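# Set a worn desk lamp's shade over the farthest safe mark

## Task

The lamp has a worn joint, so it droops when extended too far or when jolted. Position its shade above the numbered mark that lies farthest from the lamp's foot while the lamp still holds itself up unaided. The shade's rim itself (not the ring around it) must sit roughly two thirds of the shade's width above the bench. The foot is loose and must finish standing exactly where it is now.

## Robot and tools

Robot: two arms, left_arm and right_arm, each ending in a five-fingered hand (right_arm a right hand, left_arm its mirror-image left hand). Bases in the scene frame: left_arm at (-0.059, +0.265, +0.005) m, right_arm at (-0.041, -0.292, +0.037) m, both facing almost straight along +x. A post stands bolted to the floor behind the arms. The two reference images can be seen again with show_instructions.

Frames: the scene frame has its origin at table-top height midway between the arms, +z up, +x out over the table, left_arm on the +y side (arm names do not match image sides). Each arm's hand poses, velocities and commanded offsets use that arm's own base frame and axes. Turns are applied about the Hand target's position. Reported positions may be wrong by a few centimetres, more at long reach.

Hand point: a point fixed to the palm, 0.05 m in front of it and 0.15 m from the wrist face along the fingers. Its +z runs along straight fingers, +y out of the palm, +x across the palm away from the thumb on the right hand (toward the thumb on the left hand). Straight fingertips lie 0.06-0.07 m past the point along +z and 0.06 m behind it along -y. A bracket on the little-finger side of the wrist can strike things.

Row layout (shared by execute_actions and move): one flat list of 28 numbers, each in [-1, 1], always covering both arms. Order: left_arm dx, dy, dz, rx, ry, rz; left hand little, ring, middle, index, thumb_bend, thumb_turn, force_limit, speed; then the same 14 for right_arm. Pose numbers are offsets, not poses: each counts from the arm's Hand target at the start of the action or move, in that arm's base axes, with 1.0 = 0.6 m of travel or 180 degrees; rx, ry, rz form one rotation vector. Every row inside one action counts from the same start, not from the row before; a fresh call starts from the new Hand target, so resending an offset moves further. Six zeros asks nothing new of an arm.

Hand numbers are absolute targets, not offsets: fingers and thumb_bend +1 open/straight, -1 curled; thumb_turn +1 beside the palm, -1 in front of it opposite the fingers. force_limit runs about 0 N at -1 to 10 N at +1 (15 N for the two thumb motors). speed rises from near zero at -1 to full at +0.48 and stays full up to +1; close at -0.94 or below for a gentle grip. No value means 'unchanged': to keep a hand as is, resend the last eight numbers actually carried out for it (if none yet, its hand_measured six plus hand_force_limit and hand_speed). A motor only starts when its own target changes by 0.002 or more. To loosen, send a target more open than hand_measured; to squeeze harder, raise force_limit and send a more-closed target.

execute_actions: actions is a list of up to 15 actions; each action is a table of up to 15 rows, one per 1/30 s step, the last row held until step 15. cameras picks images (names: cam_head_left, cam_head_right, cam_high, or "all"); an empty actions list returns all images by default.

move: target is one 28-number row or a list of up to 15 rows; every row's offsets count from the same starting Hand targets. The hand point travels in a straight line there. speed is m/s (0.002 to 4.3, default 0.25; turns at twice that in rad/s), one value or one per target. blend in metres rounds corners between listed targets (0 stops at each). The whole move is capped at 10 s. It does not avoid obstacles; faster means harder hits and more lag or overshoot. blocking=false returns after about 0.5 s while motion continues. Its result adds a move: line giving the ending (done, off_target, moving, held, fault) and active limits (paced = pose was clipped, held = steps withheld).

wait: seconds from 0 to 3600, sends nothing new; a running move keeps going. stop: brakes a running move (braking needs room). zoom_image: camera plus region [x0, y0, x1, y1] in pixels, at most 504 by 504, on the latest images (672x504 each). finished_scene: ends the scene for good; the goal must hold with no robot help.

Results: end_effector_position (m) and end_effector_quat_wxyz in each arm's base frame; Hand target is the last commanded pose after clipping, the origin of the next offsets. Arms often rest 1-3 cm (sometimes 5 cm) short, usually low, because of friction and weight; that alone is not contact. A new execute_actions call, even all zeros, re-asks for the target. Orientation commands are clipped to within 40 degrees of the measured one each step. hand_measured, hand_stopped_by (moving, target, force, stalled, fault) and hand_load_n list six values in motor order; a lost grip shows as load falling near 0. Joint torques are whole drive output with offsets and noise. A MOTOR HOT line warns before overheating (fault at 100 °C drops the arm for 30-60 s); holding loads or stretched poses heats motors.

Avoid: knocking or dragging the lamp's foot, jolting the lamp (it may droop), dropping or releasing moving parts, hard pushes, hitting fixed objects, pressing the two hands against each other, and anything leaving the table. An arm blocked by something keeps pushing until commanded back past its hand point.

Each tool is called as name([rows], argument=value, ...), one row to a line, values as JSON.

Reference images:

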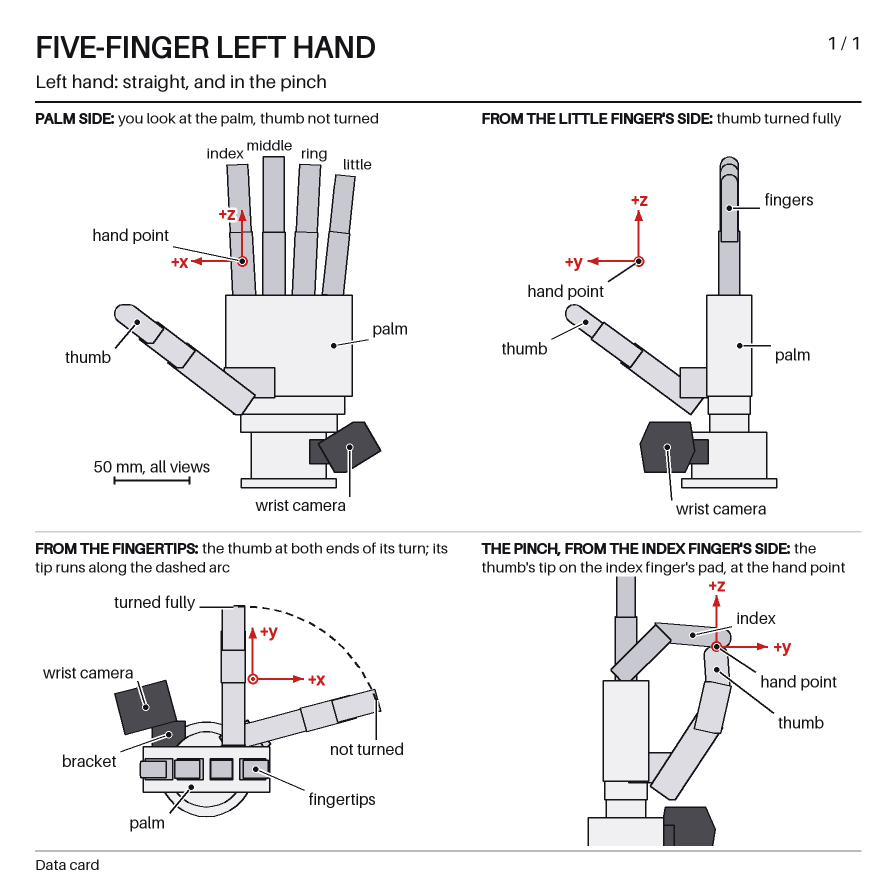

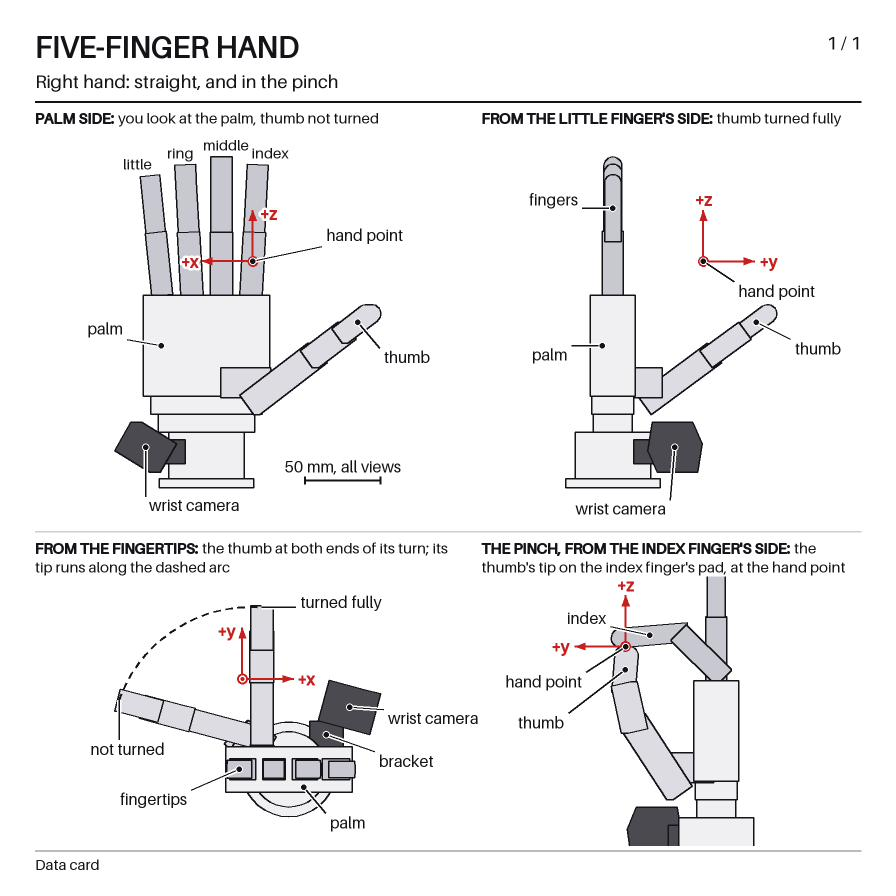

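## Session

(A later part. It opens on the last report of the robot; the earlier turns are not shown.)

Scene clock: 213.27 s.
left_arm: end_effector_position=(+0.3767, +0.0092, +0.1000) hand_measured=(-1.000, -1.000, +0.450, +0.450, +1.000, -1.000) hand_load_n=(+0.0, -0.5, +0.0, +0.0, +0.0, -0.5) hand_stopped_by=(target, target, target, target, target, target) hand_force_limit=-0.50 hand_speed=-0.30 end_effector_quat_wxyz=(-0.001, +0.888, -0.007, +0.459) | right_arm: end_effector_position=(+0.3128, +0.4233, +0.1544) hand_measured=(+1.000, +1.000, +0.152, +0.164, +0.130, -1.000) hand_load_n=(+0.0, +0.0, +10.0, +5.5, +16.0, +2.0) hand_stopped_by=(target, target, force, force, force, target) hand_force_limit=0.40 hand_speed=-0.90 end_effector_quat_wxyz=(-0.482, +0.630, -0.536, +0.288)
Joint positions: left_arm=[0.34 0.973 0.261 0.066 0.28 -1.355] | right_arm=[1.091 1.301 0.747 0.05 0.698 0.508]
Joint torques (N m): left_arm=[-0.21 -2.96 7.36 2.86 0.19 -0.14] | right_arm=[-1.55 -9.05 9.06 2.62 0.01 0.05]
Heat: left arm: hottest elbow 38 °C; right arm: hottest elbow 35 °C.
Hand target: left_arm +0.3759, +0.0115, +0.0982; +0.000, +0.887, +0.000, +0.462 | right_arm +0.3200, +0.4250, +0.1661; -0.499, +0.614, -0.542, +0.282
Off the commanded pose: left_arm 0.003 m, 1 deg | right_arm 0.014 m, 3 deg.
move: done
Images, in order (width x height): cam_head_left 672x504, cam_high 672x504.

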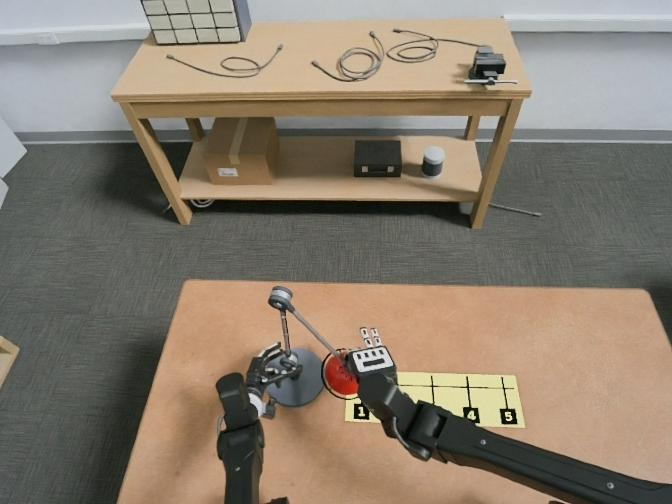

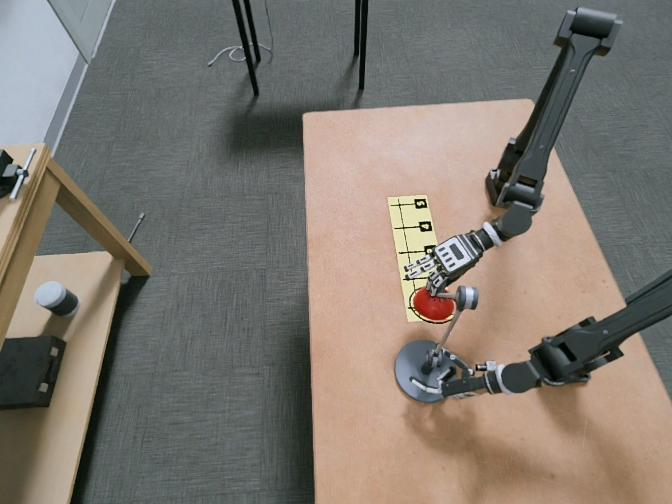

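move([
  [-0.037,0,-0.030,0,0,0,-1,-1,0.45,0.45,1,-1,-0.5,-0.3,0,0,0,0,0,0,1,1,-0.1,-0.1,-0.15,-1,0.4,-0.9],
  [-0.037,-0.016,-0.030,0,0,0,-1,-1,0.35,0.35,0.7,-1,-0.7,-0.7,0,0,0,0,0,0,1,1,-0.1,-0.1,-0.15,-1,0.4,-0.9],
], speed=0.06, cameras=["cam_high","cam_head_left"])

zoom_image(camera="cam_head_left", region=[250, 330, 340, 400])

zoom_image(camera="cam_high", region=[400, 330, 490, 400])

Scene clock: 216.57 s.
left_arm: end_effector_position=(+0.3544, +0.0031, +0.0785) hand_measured=(-1.000, -1.000, +0.350, +0.350, +0.700, -1.000) hand_load_n=(+0.0, +0.0, +0.0, +0.0, +0.0, +0.0) hand_stopped_by=(target, target, target, target, target, target) hand_force_limit=-0.70 hand_speed=-0.70 end_effector_quat_wxyz=(+0.000, +0.891, -0.002, +0.455) | right_arm: end_effector_position=(+0.3128, +0.4233, +0.1544) hand_measured=(+1.000, +1.000, +0.152, +0.164, +0.130, -1.000) hand_load_n=(+0.0, -0.5, +10.0, +5.5, +16.0, +2.0) hand_stopped_by=(target, target, force, force, force, target) hand_force_limit=0.40 hand_speed=-0.90 end_effector_quat_wxyz=(-0.482, +0.630, -0.536, +0.288)
Joint positions: left_arm=[0.344 0.949 0.182 0.112 0.278 -1.36] | right_arm=[1.091 1.301 0.747 0.05 0.698 0.508]
Joint torques (N m): left_arm=[-0.97 -3.6 6.93 2.92 0.08 -0.17] | right_arm=[-1.03 -9.64 8.79 2.61 0.01 0.04]
Heat: left arm: hottest elbow 38 °C; right arm: hottest elbow 35 °C.
Hand target: left_arm +0.3536, +0.0018, +0.0801; +0.000, +0.887, +0.001, +0.461 | right_arm +0.3200, +0.4250, +0.1661; -0.499, +0.614, -0.542, +0.282
Off the commanded pose: left_arm 0.002 m, 1 deg | right_arm 0.014 m, 3 deg.
move: done
Images, in order (width x height): cam_head_left 672x504, cam_high 672x504.

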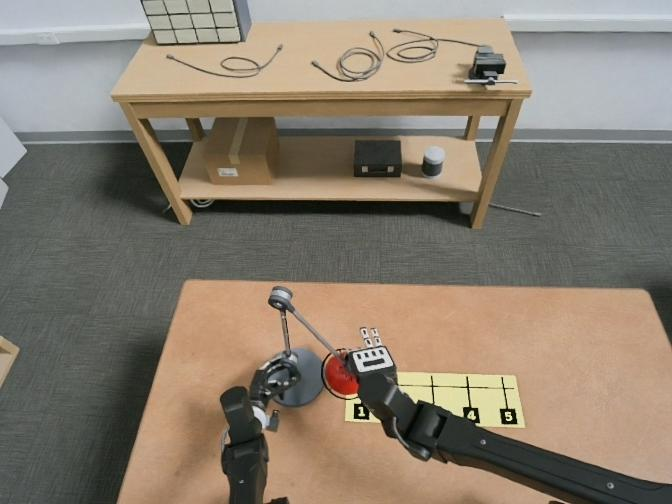

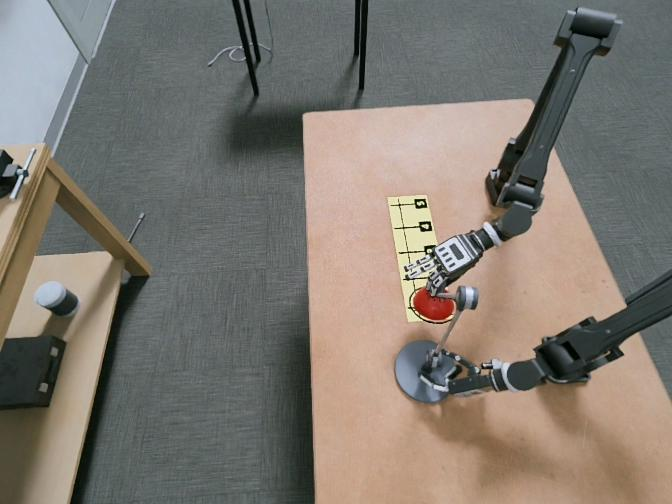

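Scaled by 5.600 from the camera's image (finer frame: 960x720).

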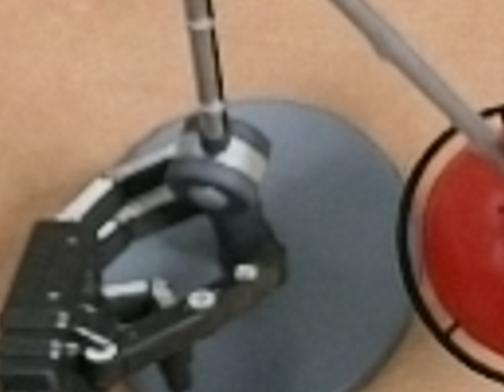

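Scaled by 5.600 from the camera's image (finer frame: 960x720).

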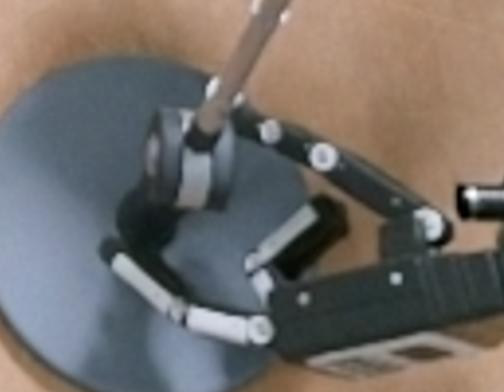

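move(target=[0,0,0,0,0,0,-1,-1,-0.2,-0.2,-0.3,-1,-0.7,-0.8,0,0,0,0,0,0,1,1,-0.1,-0.1,-0.15,-1,0.4,-0.9], speed=0.06, cameras=["cam_high","cam_head_left"])

zoom_image(camera="cam_head_left", region=[250, 330, 340, 400])

zoom_image(camera="cam_high", region=[400, 330, 490, 400])

Scene clock: 220.77 s.
left_arm: end_effector_position=(+0.3551, +0.0050, +0.0788) hand_measured=(-1.000, -1.000, +0.222, +0.056, -0.300, -1.000) hand_load_n=(+0.0, +0.0, +0.0, +1.5, +0.0, +0.0) hand_stopped_by=(target, target, force, force, target, target) hand_force_limit=-0.70 hand_speed=-0.80 end_effector_quat_wxyz=(-0.003, +0.890, +0.002, +0.455) | right_arm: end_effector_position=(+0.3128, +0.4233, +0.1544) hand_measured=(+1.000, +1.000, +0.152, +0.164, +0.130, -1.000) hand_load_n=(+0.0, +0.0, +9.5, +5.5, +16.5, +2.0) hand_stopped_by=(target, target, force, force, force, target) hand_force_limit=0.40 hand_speed=-0.90 end_effector_quat_wxyz=(-0.482, +0.630, -0.536, +0.288)
Joint positions: left_arm=[0.344 0.949 0.182 0.115 0.269 -1.365] | right_arm=[1.091 1.301 0.747 0.05 0.698 0.508]
Joint torques (N m): left_arm=[-1.61 -3.14 7.04 2.77 0.38 -0.1] | right_arm=[-1.73 -8.82 9.02 2.71 0.02 0.05]
Heat: left arm: hottest elbow 38 °C; right arm: hottest elbow 35 °C.
Hand target: left_arm +0.3536, +0.0018, +0.0802; +0.000, +0.887, +0.000, +0.462 | right_arm +0.3200, +0.4250, +0.1661; -0.499, +0.614, -0.542, +0.282
Off the commanded pose: left_arm 0.004 m, 1 deg | right_arm 0.014 m, 3 deg.
move: done
Images, in order (width x height): cam_head_left 672x504, cam_high 672x504.

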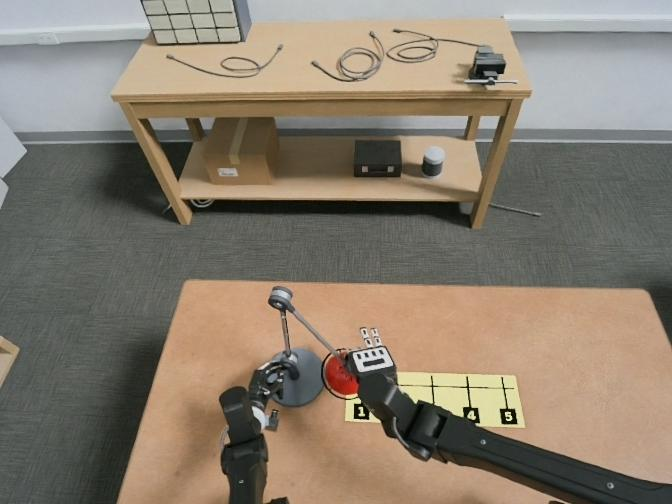

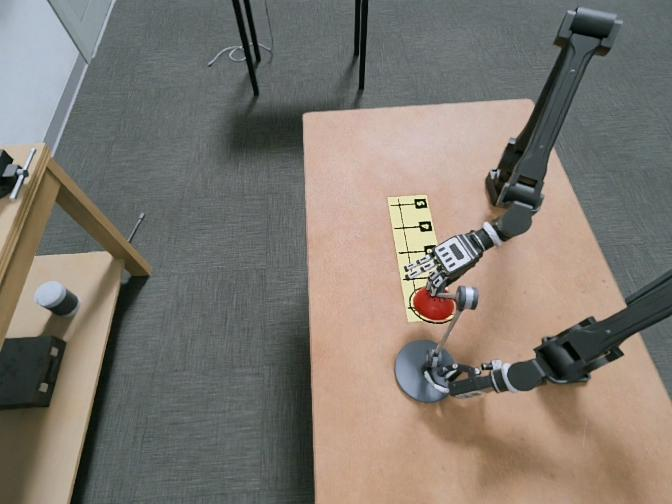

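Scaled by 5.600 from the camera's image (finer frame: 960x720).

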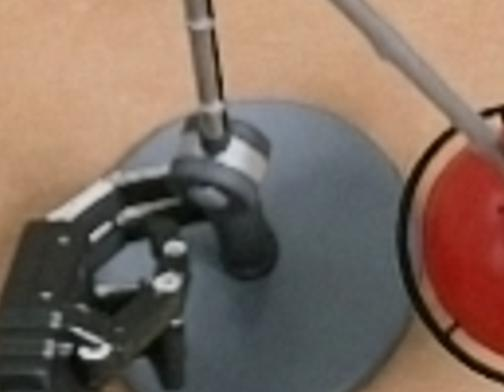

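Scaled by 5.600 from the camera's image (finer frame: 960x720).

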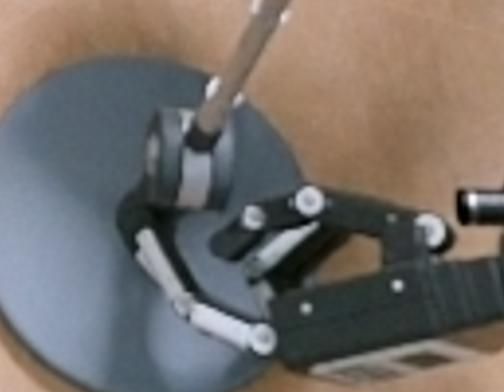

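move([
  [0,0,0,0,0,0,-1,-1,0.4,0.4,0.9,-1,-0.5,-0.3,0,0,0,0,0,0,1,1,-0.1,-0.1,-0.15,-1,0.4,-0.9],
  [0.023,-0.018,0,0,0,0,-1,-1,0.4,0.4,0.9,-1,-0.7,-0.7,0,0,0,0,0,0,1,1,-0.1,-0.1,-0.15,-1,0.4,-0.9],
], speed=0.06, cameras=["cam_high","cam_head_left"])

zoom_image(camera="cam_head_left", region=[250, 330, 340, 400])

zoom_image(camera="cam_high", region=[400, 330, 490, 400])

Scene clock: 224.47 s.
left_arm: end_effector_position=(+0.3613, -0.0097, +0.0747) hand_measured=(-1.000, -1.000, +0.400, +0.400, +0.900, -1.000) hand_load_n=(+0.5, +0.0, +0.0, +0.0, +0.0, +0.0) hand_stopped_by=(target, target, target, target, target, target) hand_force_limit=-0.70 hand_speed=-0.70 end_effector_quat_wxyz=(-0.001, +0.891, -0.002, +0.454) | right_arm: end_effector_position=(+0.3128, +0.4233, +0.1544) hand_measured=(+1.000, +1.000, +0.152, +0.164, +0.130, -1.000) hand_load_n=(+0.0, +0.0, +9.5, +5.5, +16.0, +2.0) hand_stopped_by=(target, target, force, force, force, target) hand_force_limit=0.40 hand_speed=-0.90 end_effector_quat_wxyz=(-0.482, +0.630, -0.536, +0.288)
Joint positions: left_arm=[0.269 0.983 0.182 0.154 0.217 -1.406] | right_arm=[1.091 1.301 0.747 0.05 0.698 0.508]
Joint torques (N m): left_arm=[-0.73 -1.73 8.08 2.88 0.03 -0.17] | right_arm=[-1.2 -8.7 8.87 2.88 -0.02 0.04]
Heat: left arm: hottest elbow 38 °C; right arm: hottest elbow 35 °C.
Hand target: left_arm +0.3674, -0.0089, +0.0802; +0.000, +0.887, +0.000, +0.462 | right_arm +0.3200, +0.4250, +0.1661; -0.499, +0.614, -0.542, +0.282
Off the commanded pose: left_arm 0.008 m, 1 deg | right_arm 0.014 m, 3 deg.
move: done
Images, in order (width x height): cam_head_left 672x504, cam_high 672x504.

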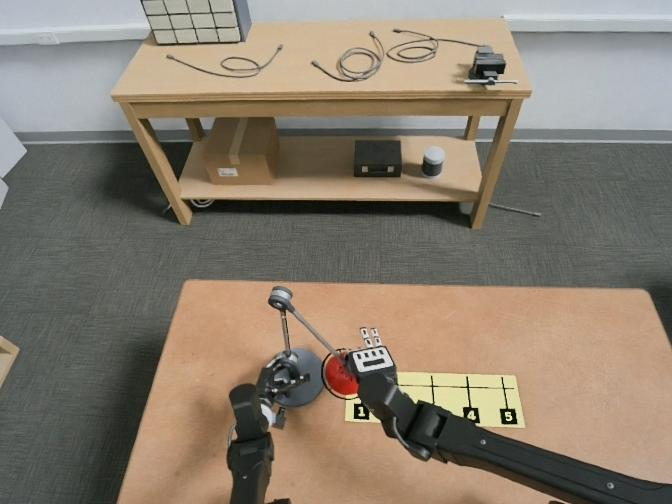

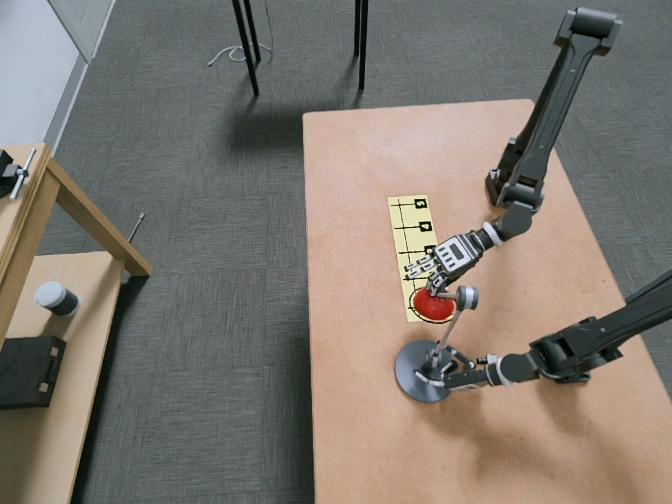

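Scaled by 5.600 from the camera's image (finer frame: 960x720).

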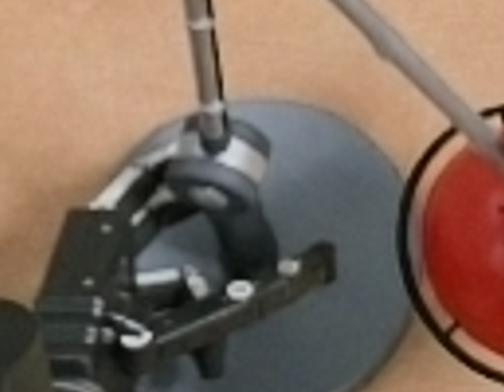

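Scaled by 5.600 from the camera's image (finer frame: 960x720).

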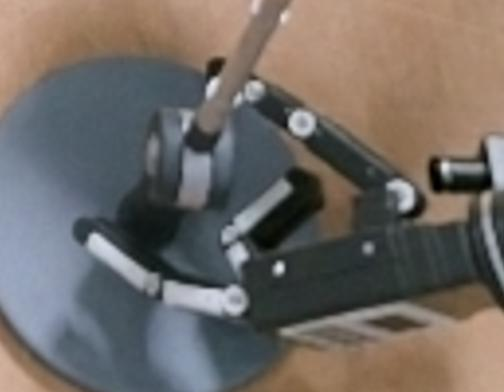

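move([
  [0.018,0,0.006,0,0,0,-1,-1,0.35,0.35,0.8,-1,-0.5,-0.3,0,0,0,0,0,0,1,1,-0.1,-0.1,-0.15,-1,0.4,-0.9],
  [0.018,0,0.006,0,0,0,-1,-1,-0.2,-0.2,-0.2,-1,-0.7,-0.8,0,0,0,0,0,0,1,1,-0.1,-0.1,-0.15,-1,0.4,-0.9],
], speed=0.06, cameras=["cam_high","cam_head_left"])

zoom_image(camera="cam_head_left", region=[250, 330, 340, 400])

zoom_image(camera="cam_high", region=[400, 330, 490, 400])

Scene clock: 227.80 s.
left_arm: end_effector_position=(+0.3638, -0.0105, +0.0704) hand_measured=(-1.000, -1.000, +0.298, +0.056, +0.182, -1.000) hand_load_n=(+0.0, +0.0, +0.0, +3.0, +2.0, -1.0) hand_stopped_by=(target, target, force, force, force, target) hand_force_limit=-0.70 hand_speed=-0.80 end_effector_quat_wxyz=(+0.000, +0.894, +0.001, +0.447) | right_arm: end_effector_position=(+0.3128, +0.4233, +0.1544) hand_measured=(+1.000, +1.000, +0.152, +0.164, +0.130, -1.000) hand_load_n=(+0.0, +0.0, +9.5, +5.5, +16.0, +2.0) hand_stopped_by=(target, target, force, force, force, target) hand_force_limit=0.40 hand_speed=-0.90 end_effector_quat_wxyz=(-0.482, +0.630, -0.536, +0.288)
Joint positions: left_arm=[0.258 1.008 0.187 0.162 0.205 -1.416] | right_arm=[1.091 1.301 0.747 0.05 0.698 0.508]
Joint torques (N m): left_arm=[-0.91 -1.9 9.46 2.74 0.15 -0.11] | right_arm=[-1.73 -9.29 9.22 2.71 0 0.06]
Heat: left arm: hottest elbow 38 °C; right arm: hottest elbow 35 °C.
Hand target: left_arm +0.3782, -0.0090, +0.0837; +0.000, +0.887, +0.000, +0.461 | right_arm +0.3200, +0.4250, +0.1661; -0.499, +0.614, -0.542, +0.282
Off the commanded pose: left_arm 0.020 m, 2 deg | right_arm 0.014 m, 3 deg.
move: off_target (left_arm); target 2's new numbers were sent with left_arm's hand 0.025 m and 2 deg from that target
Images, in order (width x height): cam_head_left 672x504, cam_high 672x504.

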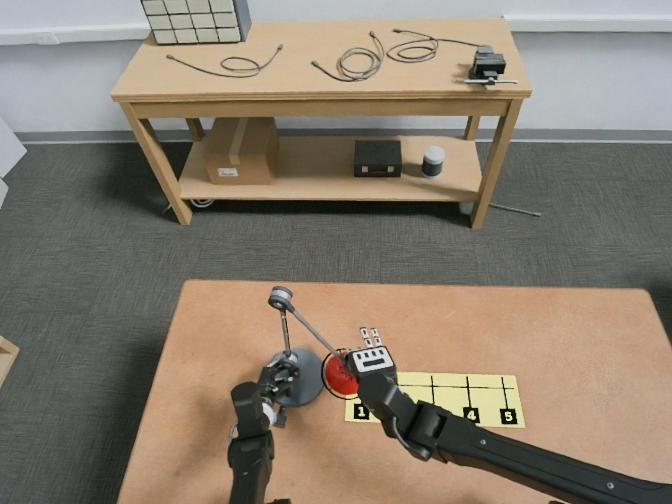

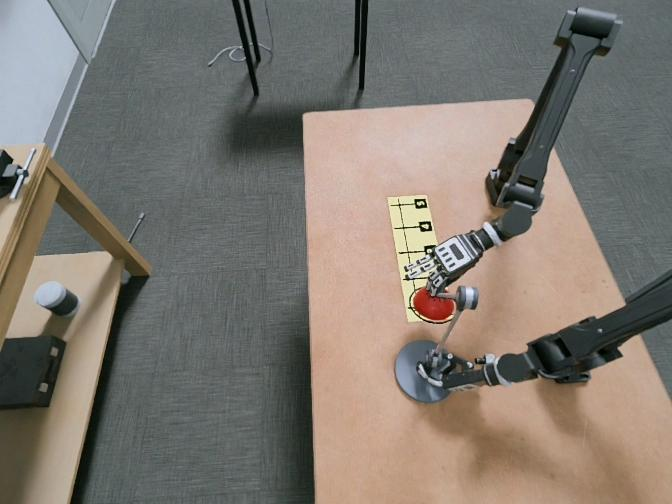

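Scaled by 5.600 from the camera's image (finer frame: 960x720).

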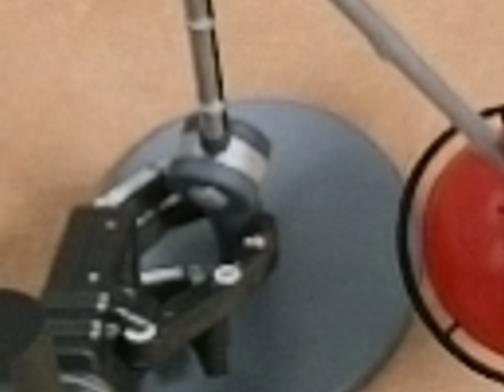

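Scaled by 5.600 from the camera's image (finer frame: 960x720).

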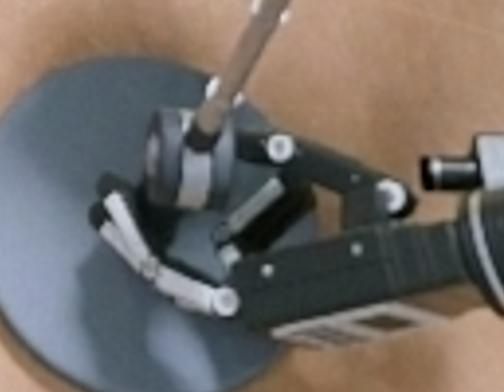

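move(target=[0,0,0,0,0,0,-1,-1,0.0,-0.1,-0.1,-1,-0.3,-0.85,0,0,0,0,0,0,1,1,-0.1,-0.1,-0.15,-1,0.4,-0.9])

move(target=[0,0,0,0,0,0,-1,-1,-0.1,-0.2,-0.2,-1,0.2,-0.85,0,0,0,0,0,0,1,1,-0.1,-0.1,-0.15,-1,0.4,-0.9], cameras=["cam_high","cam_head_left"])

zoom_image(camera="cam_head_left", region=[250, 330, 340, 400])

zoom_image(camera="cam_high", region=[400, 330, 490, 400])

Scene clock: 228.70 s.
left_arm: end_effector_position=(+0.3643, -0.0103, +0.0708) hand_measured=(-1.000, -1.000, +0.272, +0.044, +0.172, -1.000) hand_load_n=(+0.0, +0.0, +3.0, +3.0, +5.5, -2.5) hand_stopped_by=(target, target, force, force, force, target) hand_force_limit=-0.30 hand_speed=-0.85 end_effector_quat_wxyz=(+0.000, +0.894, +0.001, +0.448) | right_arm: end_effector_position=(+0.3128, +0.4233, +0.1544) hand_measured=(+1.000, +1.000, +0.152, +0.164, +0.130, -1.000) hand_load_n=(+0.0, +0.0, +10.0, +5.5, +16.0, +2.0) hand_stopped_by=(target, target, force, force, force, target) hand_force_limit=0.40 hand_speed=-0.90 end_effector_quat_wxyz=(-0.482, +0.630, -0.536, +0.288)
Joint positions: left_arm=[0.258 1.009 0.188 0.163 0.204 -1.416] | right_arm=[1.091 1.301 0.747 0.05 0.698 0.508]
Joint torques (N m): left_arm=[-1.49 -1.61 9.46 2.76 0.14 -0.13] | right_arm=[-1.85 -9.47 8.92 2.73 -0.03 0.12]
Heat: left arm: hottest elbow 38 °C; right arm: hottest elbow 35 °C.
Hand target: left_arm +0.3782, -0.0090, +0.0837; +0.000, +0.887, +0.000, +0.462 | right_arm +0.3200, +0.4250, +0.1661; -0.499, +0.614, -0.542, +0.282
Off the commanded pose: left_arm 0.019 m, 2 deg | right_arm 0.014 m, 3 deg.
move: done

Scene clock: 229.20 s.
left_arm: end_effector_position=(+0.3655, -0.0109, +0.0717) hand_measured=(-1.000, -1.000, +0.248, +0.020, +0.164, -1.000) hand_load_n=(+0.0, +0.0, +5.0, +3.5, +8.0, -3.5) hand_stopped_by=(target, target, force, force, force, target) hand_force_limit=0.20 hand_speed=-0.85 end_effector_quat_wxyz=(+0.000, +0.893, +0.000, +0.449) | right_arm: end_effector_position=(+0.3128, +0.4233, +0.1544) hand_measured=(+1.000, +1.000, +0.152, +0.164, +0.130, -1.000) hand_load_n=(+0.0, +0.0, +9.5, +6.0, +16.0, +2.0) hand_stopped_by=(target, target, force, force, force, target) hand_force_limit=0.40 hand_speed=-0.90 end_effector_quat_wxyz=(-0.482, +0.630, -0.536, +0.288)
Joint positions: left_arm=[0.254 1.012 0.19 0.167 0.204 -1.416] | right_arm=[1.091 1.301 0.747 0.05 0.698 0.508]
Joint torques (N m): left_arm=[-0.62 -2.37 9.26 2.47 0.15 -0.14] | right_arm=[-1.26 -9.11 9.16 2.88 -0.04 0.06]
Heat: left arm: hottest elbow 38 °C; right arm: hottest elbow 35 °C.
Hand target: left_arm +0.3782, -0.0091, +0.0837; +0.000, +0.887, +0.000, +0.462 | right_arm +0.3200, +0.4250, +0.1661; -0.499, +0.614, -0.542, +0.282
Off the commanded pose: left_arm 0.018 m, 2 deg | right_arm 0.014 m, 3 deg.
move: done
Images, in order (width x height): cam_head_left 672x504, cam_high 672x504.

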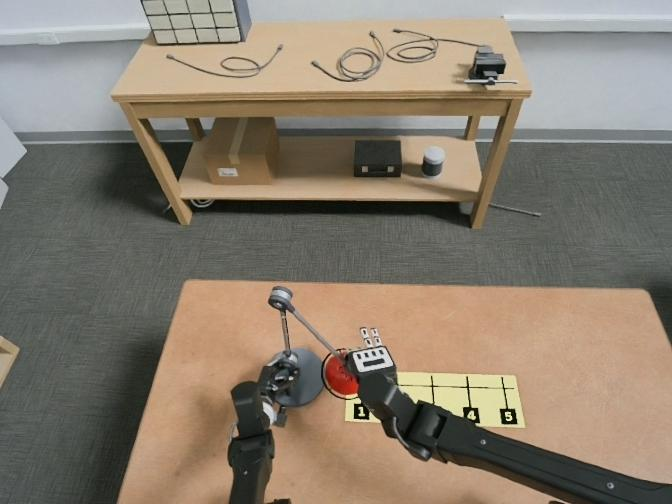

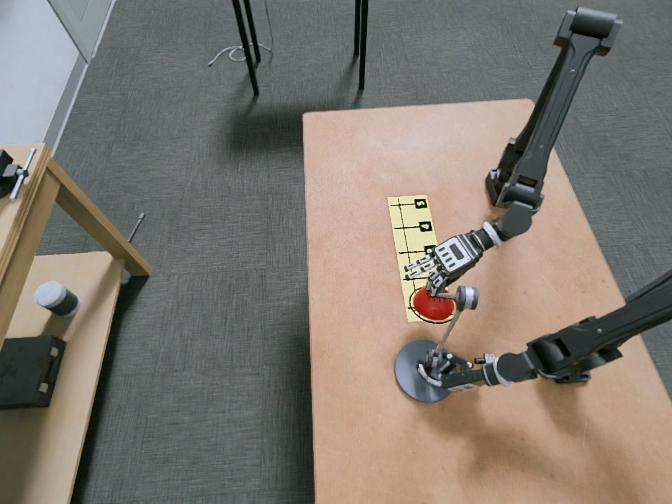

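Scaled by 5.600 from the camera's image (finer frame: 960x720).

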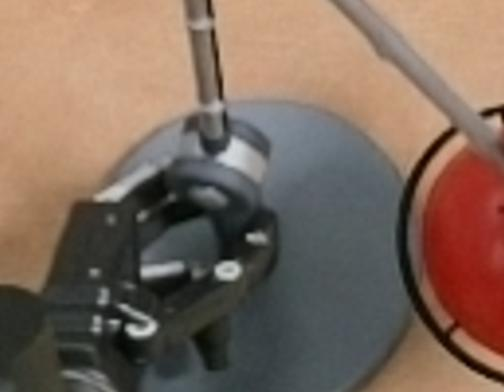

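Scaled by 5.600 from the camera's image (finer frame: 960x720).

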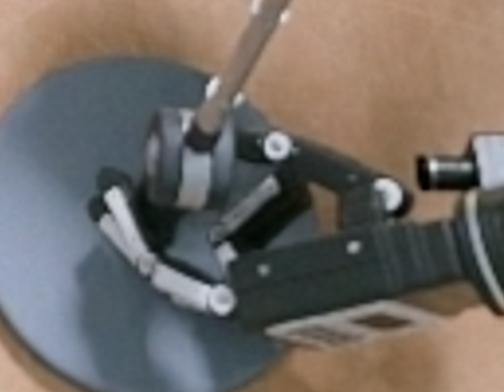

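move(target=[-0.035,0.008,0,0,0,0,-1,-1,-0.1,-0.2,-0.2,-1,0.2,-0.85,0.012,0,0,0,0,0.027,1,1,-0.1,-0.1,-0.15,-1,0.4,-0.9], speed=0.04, cameras=["cam_high","cam_head_left"])

zoom_image(camera="cam_head_left", region=[250, 320, 430, 420])

zoom_image(camera="cam_high", region=[385, 270, 495, 410])

Scene clock: 231.30 s.
left_arm: end_effector_position=(+0.3639, -0.0083, +0.0898) hand_measured=(-1.000, -1.000, +0.248, +0.020, +0.164, -1.000) hand_load_n=(+0.0, +0.0, +1.5, +4.5, +4.0, -1.5) hand_stopped_by=(target, target, force, force, force, target) hand_force_limit=0.20 hand_speed=-0.85 end_effector_quat_wxyz=(+0.003, +0.883, -0.005, +0.470) | right_arm: end_effector_position=(+0.3217, +0.4234, +0.1543) hand_measured=(+1.000, +1.000, +0.152, +0.164, +0.130, -1.000) hand_load_n=(+0.0, +0.0, +9.5, +6.0, +16.5, +4.0) hand_stopped_by=(target, target, force, force, force, target) hand_force_limit=0.40 hand_speed=-0.90 end_effector_quat_wxyz=(-0.493, +0.650, -0.513, +0.265)
Joint positions: left_arm=[0.285 0.947 0.19 0.143 0.246 -1.402] | right_arm=[1.037 1.298 0.735 0.102 0.576 0.439]
Joint torques (N m): left_arm=[0.73 -3.78 6.94 1.4 0.07 0.07] | right_arm=[-0.91 -9.7 8.88 2.61 -0.15 0.07]
Heat: left arm: hottest elbow 38 °C; right arm: hottest elbow 35 °C.
Hand target: left_arm +0.3572, -0.0043, +0.0837; +0.000, +0.887, +0.000, +0.462 | right_arm +0.3272, +0.4250, +0.1661; -0.511, +0.637, -0.516, +0.261
Off the commanded pose: left_arm 0.010 m, 1 deg | right_arm 0.013 m, 3 deg.
move: off_target (right_arm)
Images, in order (width x height): cam_head_left 672x504, cam_high 672x504.

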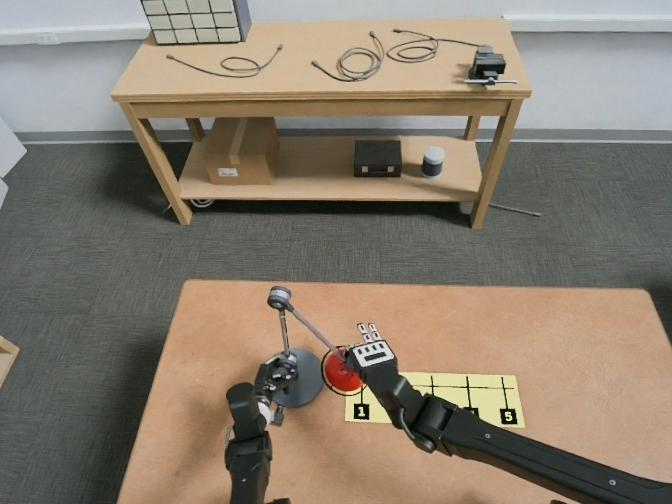

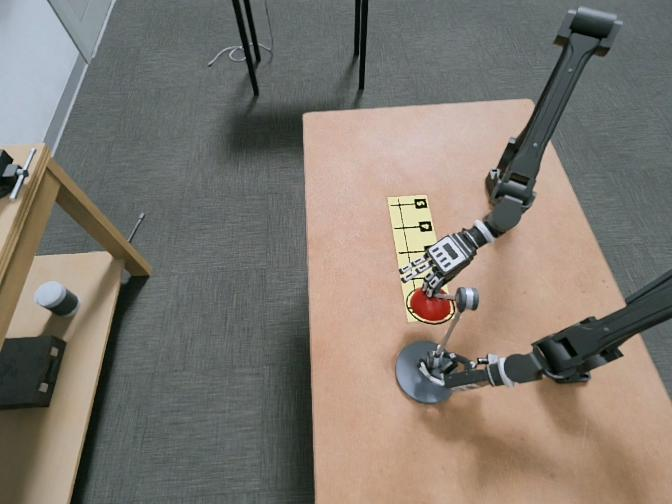

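Scaled by 2.800 from the camera's image (finer frame: 960x720).

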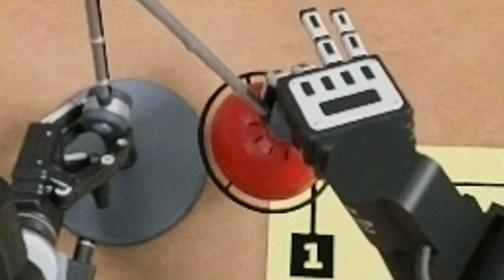

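Scaled by 3.600 from the camera's image (finer frame: 960x720).

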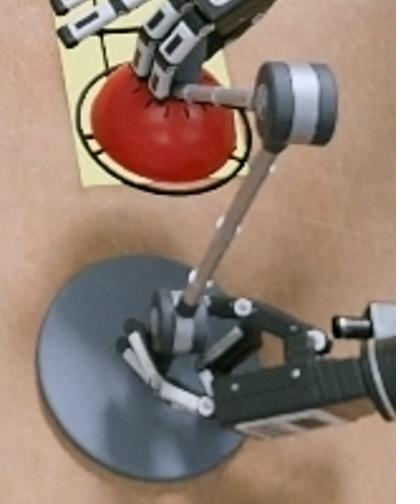

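move(target=[-0.03,0.003,-0.022,0,0,0,-1,-1,-0.1,-0.2,-0.2,-1,0.2,-0.85,0,0,0,0,0,0,1,1,-0.1,-0.1,-0.15,-1,0.4,-0.9], speed=0.04, cameras=["cam_high","cam_head_left"])

zoom_image(camera="cam_head_left", region=[250, 320, 430, 420])

zoom_image(camera="cam_high", region=[385, 270, 495, 410])

Scene clock: 232.57 s.
left_arm: end_effector_position=(+0.3547, -0.0039, +0.0892) hand_measured=(-1.000, -1.000, +0.248, +0.020, +0.164, -1.000) hand_load_n=(+0.0, +0.0, +1.0, +8.0, +4.5, -1.0) hand_stopped_by=(target, target, force, force, force, target) hand_force_limit=0.20 hand_speed=-0.85 end_effector_quat_wxyz=(+0.005, +0.878, +0.000, +0.478) | right_arm: end_effector_position=(+0.3209, +0.4248, +0.1546) hand_measured=(+1.000, +1.000, +0.152, +0.164, +0.130, -1.000) hand_load_n=(-0.5, +0.0, +10.5, +5.0, +15.5, +0.0) hand_stopped_by=(target, target, force, force, force, target) hand_force_limit=0.40 hand_speed=-0.90 end_effector_quat_wxyz=(-0.495, +0.651, -0.512, +0.262)
Joint positions: left_arm=[0.322 0.919 0.161 0.158 0.278 -1.396] | right_arm=[1.037 1.298 0.735 0.104 0.569 0.439]
Joint torques (N m): left_arm=[0.73 -2.08 5.26 1.81 0.1 0.14] | right_arm=[-1.38 -9.64 8.77 2.65 0.11 0.02]
Heat: left arm: hottest elbow 38 °C; right arm: hottest elbow 35 °C.
Hand target: left_arm +0.3392, -0.0024, +0.0706; +0.000, +0.887, +0.001, +0.462 | right_arm +0.3272, +0.4250, +0.1661; -0.511, +0.637, -0.515, +0.261
Off the commanded pose: left_arm 0.024 m, 2 deg | right_arm 0.013 m, 3 deg.
move: off_target (left_arm)
Images, in order (width x height): cam_head_left 672x504, cam_high 672x504.

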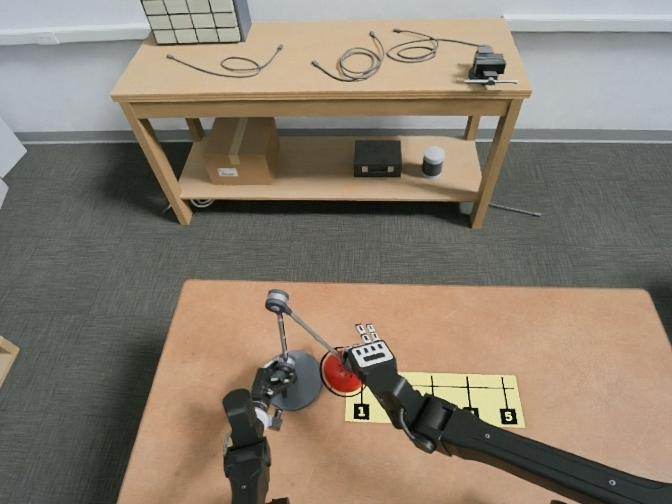

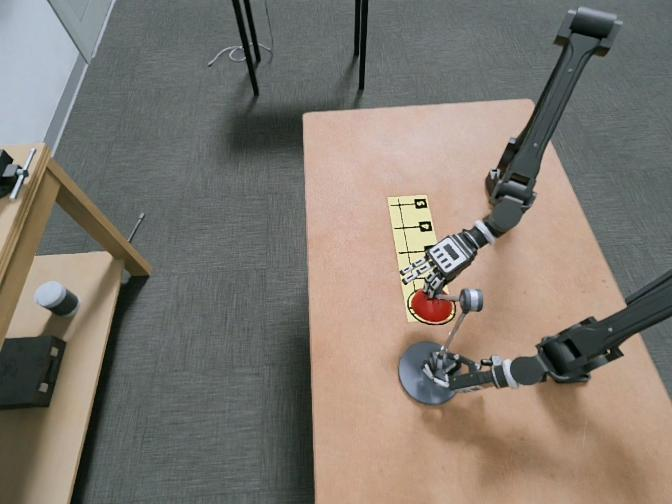

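Scaled by 2.800 from the camera's image (finer frame: 960x720).

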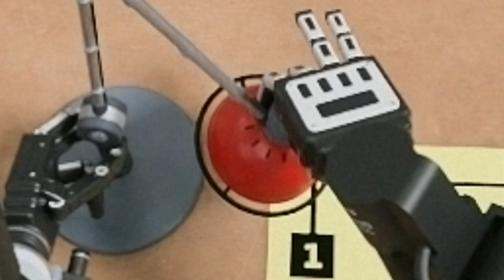

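Scaled by 3.600 from the camera's image (finer frame: 960x720).

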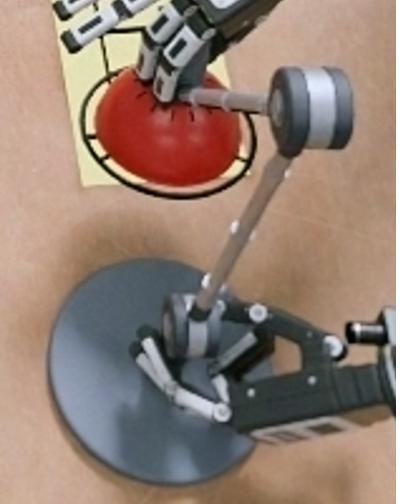

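move(target=[-0.010,0.006,-0.006,0,0,0,-1,-1,-0.1,-0.2,-0.2,-1,0.2,-0.85,0.012,-0.004,0,0,0,0.022,1,1,-0.1,-0.1,-0.15,-1,0.4,-0.9], speed=0.04, cameras=["cam_high","cam_head_left"])

zoom_image(camera="cam_head_left", region=[250, 320, 430, 420])

zoom_image(camera="cam_high", region=[385, 270, 495, 410])

Scene clock: 234.70 s.
left_arm: end_effector_position=(+0.3501, -0.0006, +0.0891) hand_measured=(-1.000, -1.000, +0.248, +0.020, +0.164, -1.000) hand_load_n=(+0.0, +0.0, +0.5, +8.5, +6.0, -1.0) hand_stopped_by=(target, target, force, force, force, target) hand_force_limit=0.20 hand_speed=-0.85 end_effector_quat_wxyz=(+0.006, +0.876, -0.001, +0.482) | right_arm: end_effector_position=(+0.3260, +0.4256, +0.1544) hand_measured=(+1.000, +1.000, +0.152, +0.164, +0.130, -1.000) hand_load_n=(+0.0, +0.0, +10.0, +6.0, +16.5, +3.5) hand_stopped_by=(target, target, force, force, force, target) hand_force_limit=0.40 hand_speed=-0.90 end_effector_quat_wxyz=(-0.505, +0.668, -0.490, +0.240)
Joint positions: left_arm=[0.351 0.908 0.15 0.162 0.307 -1.381] | right_arm=[0.993 1.298 0.729 0.138 0.46 0.39]
Joint torques (N m): left_arm=[0.56 -2.61 4.96 1.78 -0.07 0.25] | right_arm=[-1.73 -9.58 8.77 2.78 0.04 0.01]
Heat: left arm: hottest elbow 37 °C; right arm: hottest elbow 35 °C.
Hand target: left_arm +0.3332, +0.0012, +0.0669; +0.000, +0.887, +0.000, +0.462 | right_arm +0.3345, +0.4225, +0.1662; -0.520, +0.654, -0.493, +0.243
Off the commanded pose: left_arm 0.028 m, 3 deg | right_arm 0.015 m, 2 deg.
move: off_target (left_arm, right_arm)
Images, in order (width x height): cam_head_left 672x504, cam_high 672x504.

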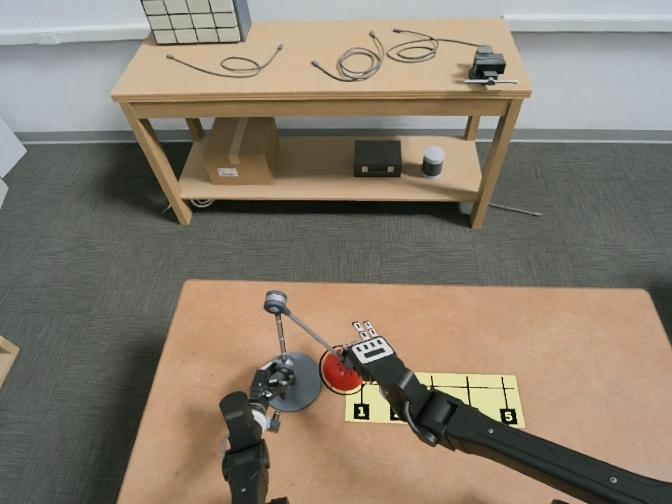

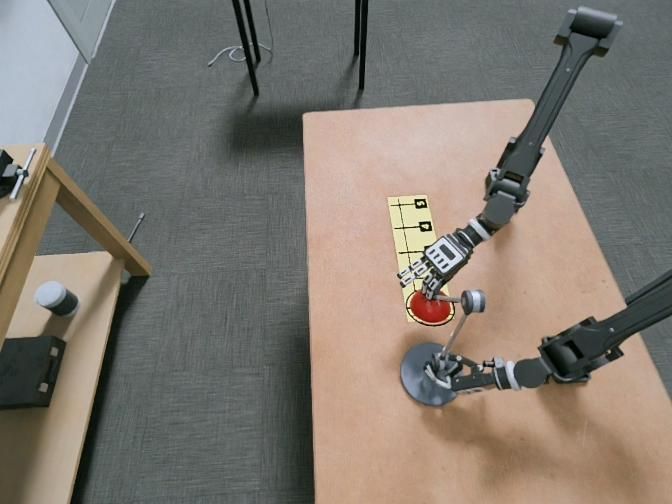

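Scaled by 2.800 from the camera's image (finer frame: 960x720).

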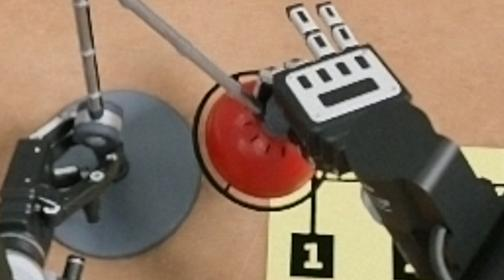

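Scaled by 3.600 from the camera's image (finer frame: 960x720).

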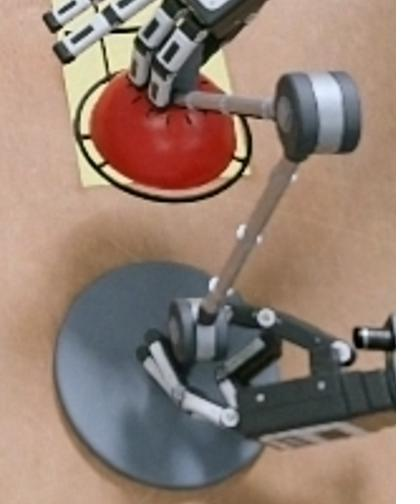

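move(target=[0,0,0,0,0,0,-1,-1,-0.1,-0.2,-0.2,-1,0.2,-0.85,0,-0.05,-0.008,0,0,0,1,1,-0.1,-0.1,-0.15,-1,0.4,-0.9], speed=0.04, cameras=["cam_high","cam_head_left"])

zoom_image(camera="cam_high", region=[385, 270, 495, 410])

Scene clock: 237.97 s.
left_arm: end_effector_position=(+0.3494, -0.0008, +0.0892) hand_measured=(-1.000, -1.000, +0.248, +0.020, +0.164, -1.000) hand_load_n=(+0.0, +0.0, +0.5, +8.5, +6.0, -1.0) hand_stopped_by=(target, target, force, force, force, target) hand_force_limit=0.20 hand_speed=-0.85 end_effector_quat_wxyz=(+0.006, +0.876, -0.001, +0.483) | right_arm: end_effector_position=(+0.3249, +0.4102, +0.1604) hand_measured=(+1.000, +1.000, +0.152, +0.164, +0.130, -1.000) hand_load_n=(+0.0, +0.0, +7.0, +11.0, +10.5, +4.0) hand_stopped_by=(target, target, force, force, force, target) hand_force_limit=0.40 hand_speed=-0.90 end_effector_quat_wxyz=(-0.522, +0.661, -0.489, +0.227)
Joint positions: left_arm=[0.352 0.905 0.148 0.162 0.308 -1.38] | right_arm=[0.957 1.246 0.678 0.175 0.404 0.389]
Joint torques (N m): left_arm=[0.56 -1.79 4.93 1.52 -0.06 0.23] | right_arm=[-2.2 -9.58 7.36 1.88 0.42 -0.13]
Heat: left arm: hottest elbow 37 °C; right arm: hottest elbow 35 °C.
Hand target: left_arm +0.3332, +0.0012, +0.0670; +0.000, +0.887, +0.000, +0.462 | right_arm +0.3345, +0.3926, +0.1615; -0.520, +0.654, -0.493, +0.243
Off the commanded pose: left_arm 0.028 m, 3 deg | right_arm 0.020 m, 2 deg.
move: off_target (right_arm)
Images, in order (width x height): cam_head_left 672x504, cam_high 672x504.

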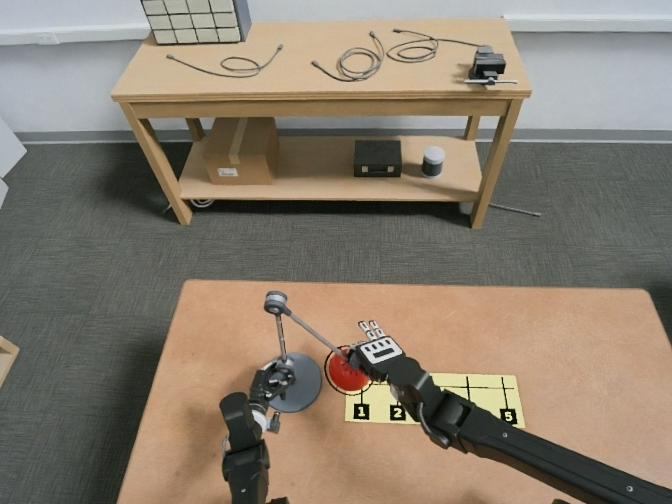

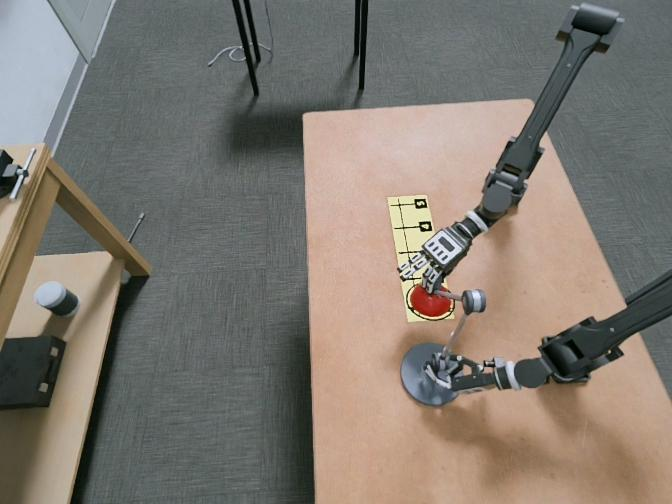

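Scaled by 3.600 from the camera's image (finer frame: 960x720).

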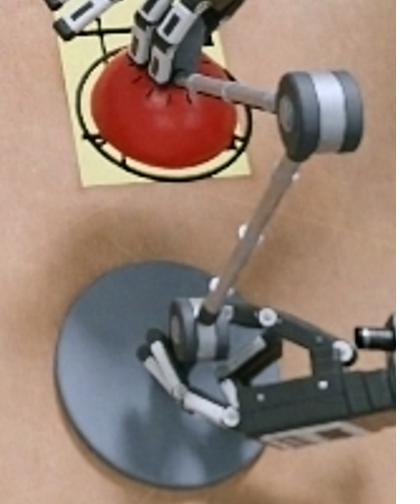

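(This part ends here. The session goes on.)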